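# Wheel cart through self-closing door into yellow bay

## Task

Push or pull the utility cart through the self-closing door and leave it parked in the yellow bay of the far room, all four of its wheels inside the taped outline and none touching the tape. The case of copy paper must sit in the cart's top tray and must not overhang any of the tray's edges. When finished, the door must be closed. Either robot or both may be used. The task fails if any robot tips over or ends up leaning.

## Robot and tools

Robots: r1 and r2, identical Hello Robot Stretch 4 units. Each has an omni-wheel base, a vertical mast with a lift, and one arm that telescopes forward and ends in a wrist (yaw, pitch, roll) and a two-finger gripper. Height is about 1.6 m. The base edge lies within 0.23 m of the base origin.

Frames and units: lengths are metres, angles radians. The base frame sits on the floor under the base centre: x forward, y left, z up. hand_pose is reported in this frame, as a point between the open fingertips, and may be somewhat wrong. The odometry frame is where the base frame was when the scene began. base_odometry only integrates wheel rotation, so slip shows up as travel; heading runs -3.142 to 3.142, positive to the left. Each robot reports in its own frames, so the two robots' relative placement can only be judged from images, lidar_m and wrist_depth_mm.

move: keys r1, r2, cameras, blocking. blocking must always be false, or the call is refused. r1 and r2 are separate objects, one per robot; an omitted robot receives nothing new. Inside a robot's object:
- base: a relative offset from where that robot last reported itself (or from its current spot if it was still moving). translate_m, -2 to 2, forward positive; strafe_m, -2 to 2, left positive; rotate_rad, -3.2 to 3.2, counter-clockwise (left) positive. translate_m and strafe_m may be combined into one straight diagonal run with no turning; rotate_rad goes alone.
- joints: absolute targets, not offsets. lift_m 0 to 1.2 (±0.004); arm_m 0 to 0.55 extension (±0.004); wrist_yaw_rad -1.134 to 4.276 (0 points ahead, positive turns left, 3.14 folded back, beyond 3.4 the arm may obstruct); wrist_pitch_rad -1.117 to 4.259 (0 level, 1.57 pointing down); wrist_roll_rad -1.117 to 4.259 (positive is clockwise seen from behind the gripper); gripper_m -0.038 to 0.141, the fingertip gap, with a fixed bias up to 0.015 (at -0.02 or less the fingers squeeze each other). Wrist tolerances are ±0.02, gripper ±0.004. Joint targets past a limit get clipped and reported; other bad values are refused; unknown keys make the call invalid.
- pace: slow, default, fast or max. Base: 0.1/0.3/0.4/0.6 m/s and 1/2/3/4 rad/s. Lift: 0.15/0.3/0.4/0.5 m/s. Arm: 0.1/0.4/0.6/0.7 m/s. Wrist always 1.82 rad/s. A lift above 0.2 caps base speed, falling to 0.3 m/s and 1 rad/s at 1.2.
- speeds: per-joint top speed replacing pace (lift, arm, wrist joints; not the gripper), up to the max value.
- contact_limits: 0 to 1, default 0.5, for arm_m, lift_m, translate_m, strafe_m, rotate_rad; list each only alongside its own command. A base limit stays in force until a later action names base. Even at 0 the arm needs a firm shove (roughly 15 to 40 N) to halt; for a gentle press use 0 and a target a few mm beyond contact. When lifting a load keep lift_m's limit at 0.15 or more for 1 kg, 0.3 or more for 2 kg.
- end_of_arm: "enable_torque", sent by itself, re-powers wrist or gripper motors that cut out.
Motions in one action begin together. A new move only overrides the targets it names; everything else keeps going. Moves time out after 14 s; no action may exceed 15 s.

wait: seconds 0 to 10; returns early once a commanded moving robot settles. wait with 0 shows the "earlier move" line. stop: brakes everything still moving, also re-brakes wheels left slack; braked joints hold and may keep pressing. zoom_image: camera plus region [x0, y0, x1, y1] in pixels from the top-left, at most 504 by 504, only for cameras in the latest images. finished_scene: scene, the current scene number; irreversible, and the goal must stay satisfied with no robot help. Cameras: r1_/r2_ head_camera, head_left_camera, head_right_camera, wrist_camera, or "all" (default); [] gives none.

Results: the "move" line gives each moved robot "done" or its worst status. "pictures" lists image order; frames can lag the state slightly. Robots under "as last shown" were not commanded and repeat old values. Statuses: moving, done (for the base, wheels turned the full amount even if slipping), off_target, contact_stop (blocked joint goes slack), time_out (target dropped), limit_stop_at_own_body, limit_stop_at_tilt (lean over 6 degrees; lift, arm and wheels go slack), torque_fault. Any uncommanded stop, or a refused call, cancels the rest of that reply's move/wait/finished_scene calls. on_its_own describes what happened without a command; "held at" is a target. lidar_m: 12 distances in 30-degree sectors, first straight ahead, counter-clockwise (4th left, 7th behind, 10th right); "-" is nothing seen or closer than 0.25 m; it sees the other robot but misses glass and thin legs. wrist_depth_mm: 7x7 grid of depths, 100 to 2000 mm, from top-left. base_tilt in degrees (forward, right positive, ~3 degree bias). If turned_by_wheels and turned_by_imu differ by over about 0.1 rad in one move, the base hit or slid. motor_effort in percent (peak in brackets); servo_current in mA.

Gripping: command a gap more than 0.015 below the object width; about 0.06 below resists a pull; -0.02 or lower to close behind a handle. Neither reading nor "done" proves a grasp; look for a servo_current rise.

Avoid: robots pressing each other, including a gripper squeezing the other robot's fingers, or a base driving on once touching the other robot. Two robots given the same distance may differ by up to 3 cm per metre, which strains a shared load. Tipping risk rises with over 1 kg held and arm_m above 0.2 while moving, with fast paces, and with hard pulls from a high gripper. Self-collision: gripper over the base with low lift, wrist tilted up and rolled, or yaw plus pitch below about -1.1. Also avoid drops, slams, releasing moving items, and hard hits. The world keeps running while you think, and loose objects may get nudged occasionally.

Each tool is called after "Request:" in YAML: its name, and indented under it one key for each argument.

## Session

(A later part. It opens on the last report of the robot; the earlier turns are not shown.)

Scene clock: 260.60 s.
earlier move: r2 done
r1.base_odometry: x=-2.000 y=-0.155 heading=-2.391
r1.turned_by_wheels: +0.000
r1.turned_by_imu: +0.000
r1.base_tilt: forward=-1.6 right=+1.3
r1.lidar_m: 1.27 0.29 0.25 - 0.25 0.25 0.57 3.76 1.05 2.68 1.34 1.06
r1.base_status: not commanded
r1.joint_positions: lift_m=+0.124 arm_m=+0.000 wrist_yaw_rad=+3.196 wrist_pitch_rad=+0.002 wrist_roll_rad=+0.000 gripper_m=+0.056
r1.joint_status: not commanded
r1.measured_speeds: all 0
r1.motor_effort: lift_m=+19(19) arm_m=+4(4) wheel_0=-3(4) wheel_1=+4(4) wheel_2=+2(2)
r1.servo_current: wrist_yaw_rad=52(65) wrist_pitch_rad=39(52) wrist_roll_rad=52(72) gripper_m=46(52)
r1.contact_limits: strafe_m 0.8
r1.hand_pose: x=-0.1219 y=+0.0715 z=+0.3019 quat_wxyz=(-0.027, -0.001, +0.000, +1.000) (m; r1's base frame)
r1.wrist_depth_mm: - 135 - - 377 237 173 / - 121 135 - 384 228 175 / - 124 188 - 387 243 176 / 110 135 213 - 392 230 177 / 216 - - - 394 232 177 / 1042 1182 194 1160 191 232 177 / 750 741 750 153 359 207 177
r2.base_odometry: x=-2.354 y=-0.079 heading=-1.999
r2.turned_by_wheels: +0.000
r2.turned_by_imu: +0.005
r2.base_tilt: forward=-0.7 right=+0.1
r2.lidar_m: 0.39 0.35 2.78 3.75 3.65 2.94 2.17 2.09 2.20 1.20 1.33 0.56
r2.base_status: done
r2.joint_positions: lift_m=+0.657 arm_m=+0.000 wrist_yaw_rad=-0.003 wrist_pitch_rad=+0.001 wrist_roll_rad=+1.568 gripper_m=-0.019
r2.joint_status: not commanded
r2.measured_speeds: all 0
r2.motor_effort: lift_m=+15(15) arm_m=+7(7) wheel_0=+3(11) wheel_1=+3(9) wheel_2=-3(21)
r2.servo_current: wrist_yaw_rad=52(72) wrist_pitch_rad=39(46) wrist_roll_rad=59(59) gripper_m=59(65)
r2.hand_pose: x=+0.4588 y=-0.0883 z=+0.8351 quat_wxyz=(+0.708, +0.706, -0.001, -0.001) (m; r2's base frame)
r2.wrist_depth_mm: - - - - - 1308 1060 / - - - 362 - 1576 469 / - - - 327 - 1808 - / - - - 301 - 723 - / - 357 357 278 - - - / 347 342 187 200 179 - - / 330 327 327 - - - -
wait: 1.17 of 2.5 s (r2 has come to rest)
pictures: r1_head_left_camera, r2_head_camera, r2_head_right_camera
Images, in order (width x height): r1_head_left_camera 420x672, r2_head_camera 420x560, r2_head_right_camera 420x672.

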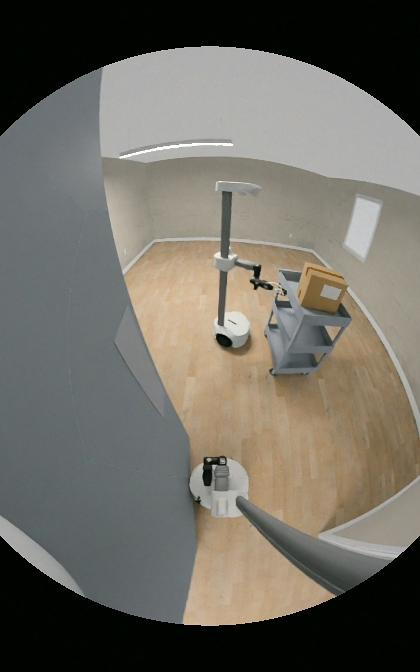

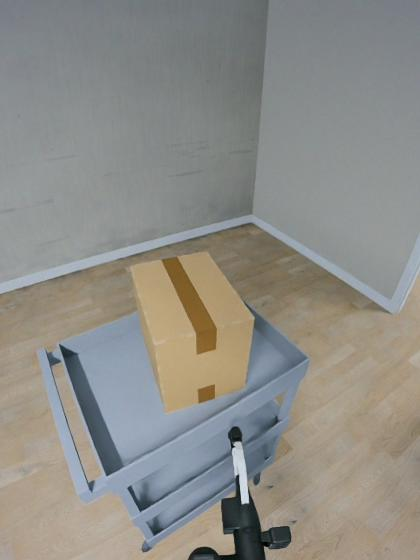

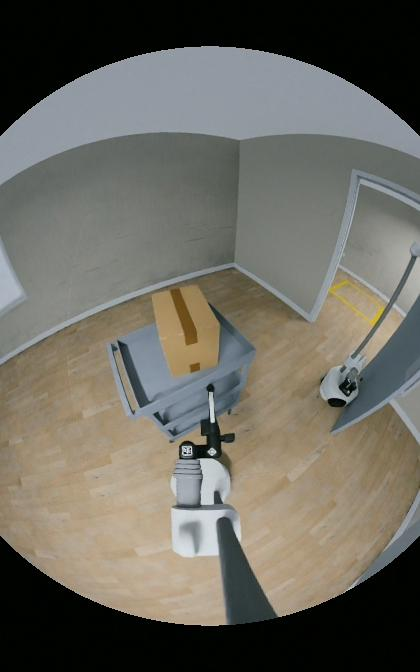

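Request:
move:
  r2: {"base":{"translate_m":-0.15},"joints":{"lift_m":0.685}}
  blocking: false
  cameras: []

Request:
wait:
  seconds: 2
  cameras: []

Request:
move:
  r2: {"base":{"rotate_rad":-1.0}}
  blocking: false
  cameras: []

Request:
wait:
  seconds: 3
  cameras: []

Request:
move:
  r2: {"base":{"translate_m":-0.6}}
  blocking: false
  cameras: []

Request:
wait:
  seconds: 4
  cameras: ["r2_head_camera"]

Request:
move:
  r2: {"base":{"strafe_m":0.77}}
  blocking: false
  cameras: []

Request:
wait:
  seconds: 4
  cameras: ["r2_head_camera"]

Scene clock: 281.63 s.
move: r2 moving
r1: as last shown
r1.lidar_m: 1.31 0.31 0.25 - 0.25 0.25 0.54 3.72 1.06 2.67 1.35 1.06
r1.motor_effort: lift_m=+19(19) arm_m=+4(4) wheel_0=-3(3) wheel_1=+4(4) wheel_2=+2(2)
r1.servo_current: wrist_yaw_rad=52(65) wrist_pitch_rad=46(52) wrist_roll_rad=52(59) gripper_m=46(46)
r1.contact_limits: strafe_m 0.8
r1.wrist_depth_mm: - 135 - - 379 237 173 / - 121 135 - 384 227 174 / - 124 187 - 389 241 176 / 110 135 213 - 394 231 177 / 216 - - - 394 232 178 / 991 1205 194 1182 191 233 177 / 750 750 759 153 359 206 177
r2.base_odometry: x=-2.341 y=-0.051 heading=-1.999
r2.turned_by_wheels: +0.000
r2.turned_by_imu: +0.001
r2.base_tilt: forward=-0.7 right=+0.1
r2.lidar_m: 0.42 0.39 2.77 3.75 3.60 2.91 2.15 2.06 2.18 1.21 1.35 0.58
r2.base_status: translate_m moving
r2.joint_positions: lift_m=+0.683 arm_m=+0.000 wrist_yaw_rad=-0.003 wrist_pitch_rad=+0.001 wrist_roll_rad=+1.568 gripper_m=-0.019
r2.joint_status: lift_m moving
r2.measured_speeds: translate_m=-0.120 strafe_m=+0.000 rotate_rad=+0.000 lift_m=+0.037 arm_m=+0.000 wrist_yaw_rad=+0.000 wrist_pitch_rad=+0.000 wrist_roll_rad=+0.000
r2.motor_effort: lift_m=+21(24) arm_m=+7(7) wheel_0=-5(8) wheel_1=-7(9) wheel_2=+11(12)
r2.servo_current: wrist_yaw_rad=46(59) wrist_pitch_rad=39(39) wrist_roll_rad=46(59) gripper_m=65(65)
r2.hand_pose: x=+0.4589 y=-0.0882 z=+0.8609 quat_wxyz=(+0.708, +0.706, -0.001, -0.001) (m; r2's base frame)
r2.wrist_depth_mm: - - - - - 1576 1182 / - - - 404 445 1499 445 / - - - 366 - 1921 - / - - - 334 340 723 - / - 389 384 307 312 - - / - 364 185 201 178 - - / - 349 351 - - 1863 -
pictures: none
No camera images: "cameras" was empty.

Scene clock: 282.97 s.
earlier move: r2 done
r1.base_odometry: x=-2.000 y=-0.155 heading=-2.391
r1.turned_by_wheels: +0.000
r1.turned_by_imu: +0.000
r1.base_tilt: forward=-1.6 right=+1.3
r1.lidar_m: 1.34 0.33 0.25 - 0.25 0.25 0.56 3.75 1.07 2.64 1.32 1.07
r1.base_status: not commanded
r1.joint_positions: lift_m=+0.124 arm_m=+0.000 wrist_yaw_rad=+3.196 wrist_pitch_rad=+0.002 wrist_roll_rad=+0.000 gripper_m=+0.056
r1.joint_status: not commanded
r1.measured_speeds: all 0
r1.motor_effort: lift_m=+19(20) arm_m=+4(4) wheel_0=-3(4) wheel_1=+4(4) wheel_2=+2(2)
r1.servo_current: wrist_yaw_rad=33(65) wrist_pitch_rad=52(52) wrist_roll_rad=39(65) gripper_m=46(46)
r1.contact_limits: strafe_m 0.8
r1.hand_pose: x=-0.1219 y=+0.0715 z=+0.3019 quat_wxyz=(-0.027, -0.001, +0.000, +1.000) (m; r1's base frame)
r1.wrist_depth_mm: - 134 - - 379 237 174 / - 120 135 - 384 228 174 / - 124 187 - 387 242 176 / 110 135 213 - 392 231 177 / 216 - - - 394 231 177 / 1008 1205 194 1205 191 231 177 / 750 759 741 153 364 206 177
r2.base_odometry: x=-2.291 y=+0.057 heading=-1.999
r2.turned_by_wheels: +0.000
r2.turned_by_imu: +0.000
r2.base_tilt: forward=-0.7 right=+0.1
r2.lidar_m: 0.53 0.49 2.93 3.70 3.58 2.74 2.05 1.98 2.07 1.35 1.24 0.75
r2.base_status: done
r2.joint_positions: lift_m=+0.685 arm_m=+0.000 wrist_yaw_rad=-0.003 wrist_pitch_rad=+0.001 wrist_roll_rad=+1.568 gripper_m=-0.019
r2.joint_status: all done
r2.measured_speeds: all 0
r2.motor_effort: lift_m=+21(24) arm_m=+7(7) wheel_0=-3(11) wheel_1=-4(9) wheel_2=+3(13)
r2.servo_current: wrist_yaw_rad=59(59) wrist_pitch_rad=46(46) wrist_roll_rad=46(59) gripper_m=59(65)
r2.hand_pose: x=+0.4589 y=-0.0882 z=+0.8626 quat_wxyz=(+0.708, +0.706, -0.001, -0.001) (m; r2's base frame)
r2.wrist_depth_mm: - - - - - 1708 1182 / - - - - - 1708 559 / - - - 512 - 768 488 / - - - 466 - 842 - / - - 500 421 - - - / - - 186 201 180 - - / - - 455 - - - -
wait: 1.33 of 2 s (r2 has come to rest)
pictures: none
No camera images: "cameras" was empty.

Scene clock: 283.47 s.
move: r2 moving
r1: as last shown
r1.lidar_m: 1.25 0.32 0.25 - 0.25 0.25 0.54 3.76 1.07 2.64 1.34 1.04
r1.motor_effort: lift_m=+19(19) arm_m=+4(4) wheel_0=-3(4) wheel_1=+4(4) wheel_2=+2(2)
r1.servo_current: wrist_yaw_rad=65(65) wrist_pitch_rad=39(46) wrist_roll_rad=72(72) gripper_m=39(46)
r1.contact_limits: strafe_m 0.8
r1.wrist_depth_mm: - 134 - - 377 238 173 / - 121 135 - 384 227 174 / - 124 187 - 389 241 176 / 110 135 213 - 394 232 177 / 216 - - - 394 231 178 / 991 1205 194 1182 191 233 177 / 750 750 741 153 362 207 177
r2.base_odometry: x=-2.291 y=+0.057 heading=-2.251
r2.turned_by_wheels: -0.252
r2.turned_by_imu: -0.244
r2.base_tilt: forward=-0.7 right=+0.1
r2.lidar_m: 0.58 0.50 2.77 3.31 3.56 3.58 2.26 1.97 1.97 2.38 1.20 1.43
r2.base_status: rotate_rad moving
r2.joint_positions: lift_m=+0.685 arm_m=+0.000 wrist_yaw_rad=-0.003 wrist_pitch_rad=+0.001 wrist_roll_rad=+1.568 gripper_m=-0.019
r2.joint_status: not commanded
r2.measured_speeds: translate_m=+0.002 strafe_m=+0.000 rotate_rad=-0.978 lift_m=+0.000 arm_m=+0.000 wrist_yaw_rad=+0.000 wrist_pitch_rad=+0.000 wrist_roll_rad=+0.000
r2.motor_effort: lift_m=+21(21) arm_m=+7(7) wheel_0=+10(12) wheel_1=+9(9) wheel_2=+10(11)
r2.servo_current: wrist_yaw_rad=46(65) wrist_pitch_rad=39(39) wrist_roll_rad=46(59) gripper_m=52(72)
r2.hand_pose: x=+0.4589 y=-0.0882 z=+0.8626 quat_wxyz=(+0.708, +0.706, -0.001, -0.001) (m; r2's base frame)
r2.wrist_depth_mm: - - - - - 1661 1182 / - - - - - 1708 1205 / - - - - - 1708 1182 / - - - - - 1756 1118 / - - - 554 - 759 544 / - - 187 202 181 - 477 / - - 508 - - - -
pictures: none
No camera images: "cameras" was empty.

Scene clock: 284.67 s.
earlier move: r2 done
r1.base_odometry: x=-2.000 y=-0.155 heading=-2.391
r1.turned_by_wheels: +0.000
r1.turned_by_imu: +0.000
r1.base_tilt: forward=-1.6 right=+1.3
r1.lidar_m: 1.16 0.32 0.25 - 0.25 0.25 0.56 3.75 1.05 2.63 1.35 1.07
r1.base_status: not commanded
r1.joint_positions: lift_m=+0.124 arm_m=+0.000 wrist_yaw_rad=+3.196 wrist_pitch_rad=+0.002 wrist_roll_rad=+0.000 gripper_m=+0.056
r1.joint_status: not commanded
r1.measured_speeds: all 0
r1.motor_effort: lift_m=+19(20) arm_m=+4(4) wheel_0=-3(4) wheel_1=+4(4) wheel_2=+2(2)
r1.servo_current: wrist_yaw_rad=52(72) wrist_pitch_rad=39(46) wrist_roll_rad=52(72) gripper_m=46(46)
r1.contact_limits: strafe_m 0.8
r1.hand_pose: x=-0.1219 y=+0.0715 z=+0.3019 quat_wxyz=(-0.027, -0.001, +0.000, +1.000) (m; r1's base frame)
r1.wrist_depth_mm: - 135 - - 375 238 174 / - 121 135 - 382 227 174 / - 124 187 - 387 242 175 / 110 136 213 - 392 231 177 / 215 - - - 394 230 178 / 1008 1182 194 1182 190 232 178 / 750 750 759 153 362 206 177
r2.base_odometry: x=-2.291 y=+0.057 heading=-2.998
r2.turned_by_wheels: -0.747
r2.turned_by_imu: -0.728
r2.base_tilt: forward=-0.7 right=+0.0
r2.lidar_m: 1.29 0.71 0.50 0.49 2.98 3.65 3.63 2.62 2.01 1.98 2.11 1.28
r2.base_status: done
r2.joint_positions: lift_m=+0.685 arm_m=+0.000 wrist_yaw_rad=-0.003 wrist_pitch_rad=+0.001 wrist_roll_rad=+1.568 gripper_m=-0.019
r2.joint_status: not commanded
r2.measured_speeds: all 0
r2.motor_effort: lift_m=+21(21) arm_m=+7(7) wheel_0=+3(12) wheel_1=+3(10) wheel_2=+6(12)
r2.servo_current: wrist_yaw_rad=46(65) wrist_pitch_rad=46(46) wrist_roll_rad=26(59) gripper_m=65(72)
r2.hand_pose: x=+0.4589 y=-0.0882 z=+0.8627 quat_wxyz=(+0.708, +0.706, -0.001, -0.001) (m; r2's base frame)
r2.wrist_depth_mm: - - - - - 1576 1138 / - - - - - 1618 1182 / - - - - - 1281 1160 / - - - - - 1229 1160 / - - - - - 1499 1229 / - - 187 201 181 1618 1182 / - - - - - 1618 1205
wait: 1.20 of 3 s (r2 has come to rest)
pictures: none
No camera images: "cameras" was empty.

Scene clock: 285.17 s.
move: r2 moving
r1: as last shown
r1.base_tilt: forward=-1.6 right=+1.2
r1.lidar_m: 1.15 0.32 0.25 - 0.25 0.25 0.56 3.74 1.07 2.64 1.35 1.08
r1.motor_effort: lift_m=+19(19) arm_m=+4(4) wheel_0=-3(3) wheel_1=+4(4) wheel_2=+2(2)
r1.servo_current: wrist_yaw_rad=52(65) wrist_pitch_rad=46(46) wrist_roll_rad=52(52) gripper_m=39(46)
r1.contact_limits: strafe_m 0.8
r1.wrist_depth_mm: - 135 - - 379 237 174 / - 121 135 - 384 227 175 / - 124 186 - 389 242 176 / 110 136 214 - 392 230 176 / 216 - - - 394 231 177 / 1008 1205 194 1182 191 232 177 / 750 750 750 153 362 206 177
r2.base_odometry: x=-2.260 y=+0.061 heading=-2.999
r2.turned_by_wheels: +0.000
r2.turned_by_imu: +0.000
r2.base_tilt: forward=-0.7 right=+0.0
r2.lidar_m: 1.29 0.72 0.53 0.52 2.99 3.62 3.57 2.61 2.03 1.96 2.13 1.29
r2.base_status: translate_m moving
r2.joint_positions: lift_m=+0.685 arm_m=+0.000 wrist_yaw_rad=-0.003 wrist_pitch_rad=+0.001 wrist_roll_rad=+1.568 gripper_m=-0.019
r2.joint_status: not commanded
r2.measured_speeds: translate_m=-0.121 strafe_m=+0.001 rotate_rad=+0.000 lift_m=+0.000 arm_m=+0.000 wrist_yaw_rad=+0.000 wrist_pitch_rad=+0.000 wrist_roll_rad=+0.000
r2.motor_effort: lift_m=+21(21) arm_m=+7(7) wheel_0=-9(9) wheel_1=-7(8) wheel_2=+11(14)
r2.servo_current: wrist_yaw_rad=52(52) wrist_pitch_rad=46(46) wrist_roll_rad=52(59) gripper_m=59(59)
r2.hand_pose: x=+0.4589 y=-0.0882 z=+0.8627 quat_wxyz=(+0.708, +0.706, -0.001, -0.001) (m; r2's base frame)
r2.wrist_depth_mm: - - - - - 1537 1160 / 1921 - - - - 1618 1182 / - - - - - 1281 1205 / - - - - - 1229 1205 / - - - - - 1661 1229 / - - 186 201 181 1618 1205 / - - - - - 1618 1205
pictures: none
No camera images: "cameras" was empty.

Scene clock: 288.17 s.
earlier move: r2 done
r1.base_odometry: x=-2.000 y=-0.155 heading=-2.391
r1.turned_by_wheels: +0.000
r1.turned_by_imu: +0.000
r1.base_tilt: forward=-1.6 right=+1.3
r1.lidar_m: 1.71 0.33 0.25 - 0.25 0.25 0.57 3.76 1.06 2.64 1.36 1.06
r1.base_status: not commanded
r1.joint_positions: lift_m=+0.124 arm_m=+0.000 wrist_yaw_rad=+3.196 wrist_pitch_rad=+0.002 wrist_roll_rad=+0.000 gripper_m=+0.056
r1.joint_status: not commanded
r1.measured_speeds: all 0
r1.motor_effort: lift_m=+19(20) arm_m=+4(4) wheel_0=-3(4) wheel_1=+4(4) wheel_2=+2(2)
r1.servo_current: wrist_yaw_rad=59(72) wrist_pitch_rad=39(52) wrist_roll_rad=46(72) gripper_m=39(46)
r1.contact_limits: strafe_m 0.8
r1.hand_pose: x=-0.1219 y=+0.0715 z=+0.3019 quat_wxyz=(-0.027, -0.001, +0.000, +1.000) (m; r1's base frame)
r1.wrist_depth_mm: - 135 - - 375 237 174 / - 121 135 - 382 229 175 / - 124 187 - 387 243 175 / 110 136 213 - 394 230 177 / 216 - - - 397 232 177 / 991 1205 193 1205 191 232 178 / 741 741 750 153 359 206 177
r2.base_odometry: x=-1.698 y=+0.142 heading=-2.999
r2.turned_by_wheels: +0.000
r2.turned_by_imu: +0.000
r2.base_tilt: forward=-0.7 right=+0.1
r2.lidar_m: 1.86 0.82 0.88 2.81 3.03 3.07 2.97 2.53 1.96 1.92 2.08 2.89
r2.base_status: done
r2.joint_positions: lift_m=+0.685 arm_m=+0.000 wrist_yaw_rad=-0.003 wrist_pitch_rad=+0.001 wrist_roll_rad=+1.568 gripper_m=-0.019
r2.joint_status: not commanded
r2.measured_speeds: all 0
r2.motor_effort: lift_m=+21(21) arm_m=+7(7) wheel_0=-4(10) wheel_1=-3(9) wheel_2=+3(14)
r2.servo_current: wrist_yaw_rad=39(59) wrist_pitch_rad=39(46) wrist_roll_rad=52(65) gripper_m=59(65)
r2.hand_pose: x=+0.4589 y=-0.0882 z=+0.8627 quat_wxyz=(+0.708, +0.706, -0.001, -0.001) (m; r2's base frame)
r2.wrist_depth_mm: - - - - - 1661 1160 / - - - - - 1708 1182 / - - - - - 1576 1229 / - - - - - 1708 1205 / - - - - - 1808 1182 / - - 187 201 181 1618 1182 / - - - - - 1661 1205
wait: 3.00 of 4 s (r2 has come to rest)
pictures: r2_head_camera
Images, in order (width x height): r2_head_camera 420x560.

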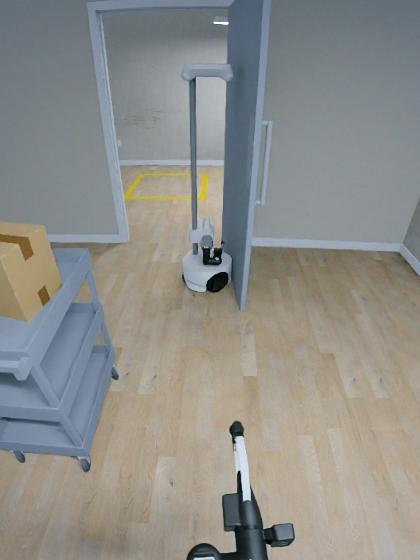

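Scene clock: 288.67 s.
move: r2 moving
r1: as last shown
r1.lidar_m: 1.73 0.33 0.25 - 0.25 0.25 0.55 3.76 1.06 2.66 1.35 1.08
r1.motor_effort: lift_m=+19(19) arm_m=+4(5) wheel_0=-3(4) wheel_1=+4(4) wheel_2=+2(2)
r1.servo_current: wrist_yaw_rad=59(59) wrist_pitch_rad=33(52) wrist_roll_rad=46(52) gripper_m=46(46)
r1.contact_limits: strafe_m 0.8
r1.wrist_depth_mm: - 135 - - 379 237 174 / - 121 135 - 382 228 174 / - 124 187 - 387 242 176 / 110 135 213 - 392 231 177 / 216 - - - 392 232 177 / 991 1205 194 1182 191 233 177 / 750 759 741 153 362 206 177
r2.base_odometry: x=-1.692 y=+0.107 heading=-2.999
r2.turned_by_wheels: +0.000
r2.turned_by_imu: +0.000
r2.base_tilt: forward=-0.7 right=+0.1
r2.lidar_m: 1.79 0.80 0.87 2.79 2.95 3.02 2.98 2.58 2.00 1.96 2.11 2.90
r2.base_status: strafe_m moving
r2.joint_positions: lift_m=+0.685 arm_m=+0.000 wrist_yaw_rad=-0.003 wrist_pitch_rad=+0.001 wrist_roll_rad=+1.568 gripper_m=-0.019
r2.joint_status: not commanded
r2.measured_speeds: translate_m=+0.001 strafe_m=+0.141 rotate_rad=-0.005 lift_m=+0.000 arm_m=+0.000 wrist_yaw_rad=+0.000 wrist_pitch_rad=+0.000 wrist_roll_rad=+0.000
r2.motor_effort: lift_m=+21(21) arm_m=+7(7) wheel_0=-11(14) wheel_1=+10(12) wheel_2=+1(3)
r2.servo_current: wrist_yaw_rad=39(52) wrist_pitch_rad=39(46) wrist_roll_rad=46(59) gripper_m=65(65)
r2.hand_pose: x=+0.4589 y=-0.0882 z=+0.8627 quat_wxyz=(+0.708, +0.706, -0.001, -0.001) (m; r2's base frame)
r2.wrist_depth_mm: - - - - - 1661 1205 / - - - - - 1708 1182 / - - - - - 1576 1205 / - - - - - 1756 1229 / - - - - - 1708 1182 / - - 186 201 180 1618 1205 / - - - - - 1618 1229
pictures: none
No camera images: "cameras" was empty.

Scene clock: 292.07 s.
earlier move: r2 done
r1.base_odometry: x=-2.000 y=-0.155 heading=-2.391
r1.turned_by_wheels: +0.000
r1.turned_by_imu: +0.000
r1.base_tilt: forward=-1.6 right=+1.3
r1.lidar_m: 2.20 0.33 0.25 - 0.25 0.25 0.51 3.73 1.06 2.64 1.34 1.07
r1.base_status: not commanded
r1.joint_positions: lift_m=+0.124 arm_m=+0.000 wrist_yaw_rad=+3.196 wrist_pitch_rad=+0.002 wrist_roll_rad=+0.000 gripper_m=+0.056
r1.joint_status: not commanded
r1.measured_speeds: all 0
r1.motor_effort: lift_m=+19(20) arm_m=+4(5) wheel_0=-3(4) wheel_1=+4(4) wheel_2=+2(2)
r1.servo_current: wrist_yaw_rad=72(72) wrist_pitch_rad=39(52) wrist_roll_rad=39(65) gripper_m=39(46)
r1.contact_limits: strafe_m 0.8
r1.hand_pose: x=-0.1219 y=+0.0715 z=+0.3019 quat_wxyz=(-0.027, -0.001, +0.000, +1.000) (m; r1's base frame)
r1.wrist_depth_mm: - 135 - - 377 237 174 / - 121 135 - 382 229 175 / - 124 187 - 387 243 176 / 110 135 213 - 392 231 176 / 216 - - - 392 232 178 / 991 1205 194 1160 190 232 177 / 750 750 759 154 362 206 178
r2.base_odometry: x=-1.588 y=-0.620 heading=-2.999
r2.turned_by_wheels: +0.000
r2.turned_by_imu: +0.001
r2.base_tilt: forward=-0.7 right=+0.0
r2.lidar_m: 0.60 0.69 2.07 2.05 2.20 2.98 2.91 3.12 2.74 2.67 2.88 0.66
r2.base_status: done
r2.joint_positions: lift_m=+0.685 arm_m=+0.000 wrist_yaw_rad=-0.003 wrist_pitch_rad=+0.001 wrist_roll_rad=+1.568 gripper_m=-0.019
r2.joint_status: not commanded
r2.measured_speeds: all 0
r2.motor_effort: lift_m=+20(21) arm_m=+7(7) wheel_0=-3(14) wheel_1=+2(12) wheel_2=-1(3)
r2.servo_current: wrist_yaw_rad=39(65) wrist_pitch_rad=39(46) wrist_roll_rad=65(72) gripper_m=59(65)
r2.hand_pose: x=+0.4589 y=-0.0882 z=+0.8627 quat_wxyz=(+0.708, +0.706, -0.001, -0.001) (m; r2's base frame)
r2.wrist_depth_mm: - - - - - 1618 1160 / - - - - - 1708 1118 / - - - 455 - - 459 / - - 676 462 - - 462 / - - 691 469 - - 469 / - - 187 200 179 - 473 / - - - - - 124 477
wait: 3.40 of 4 s (r2 has come to rest)
pictures: r2_head_camera
Images, in order (width x height): r2_head_camera 420x560.

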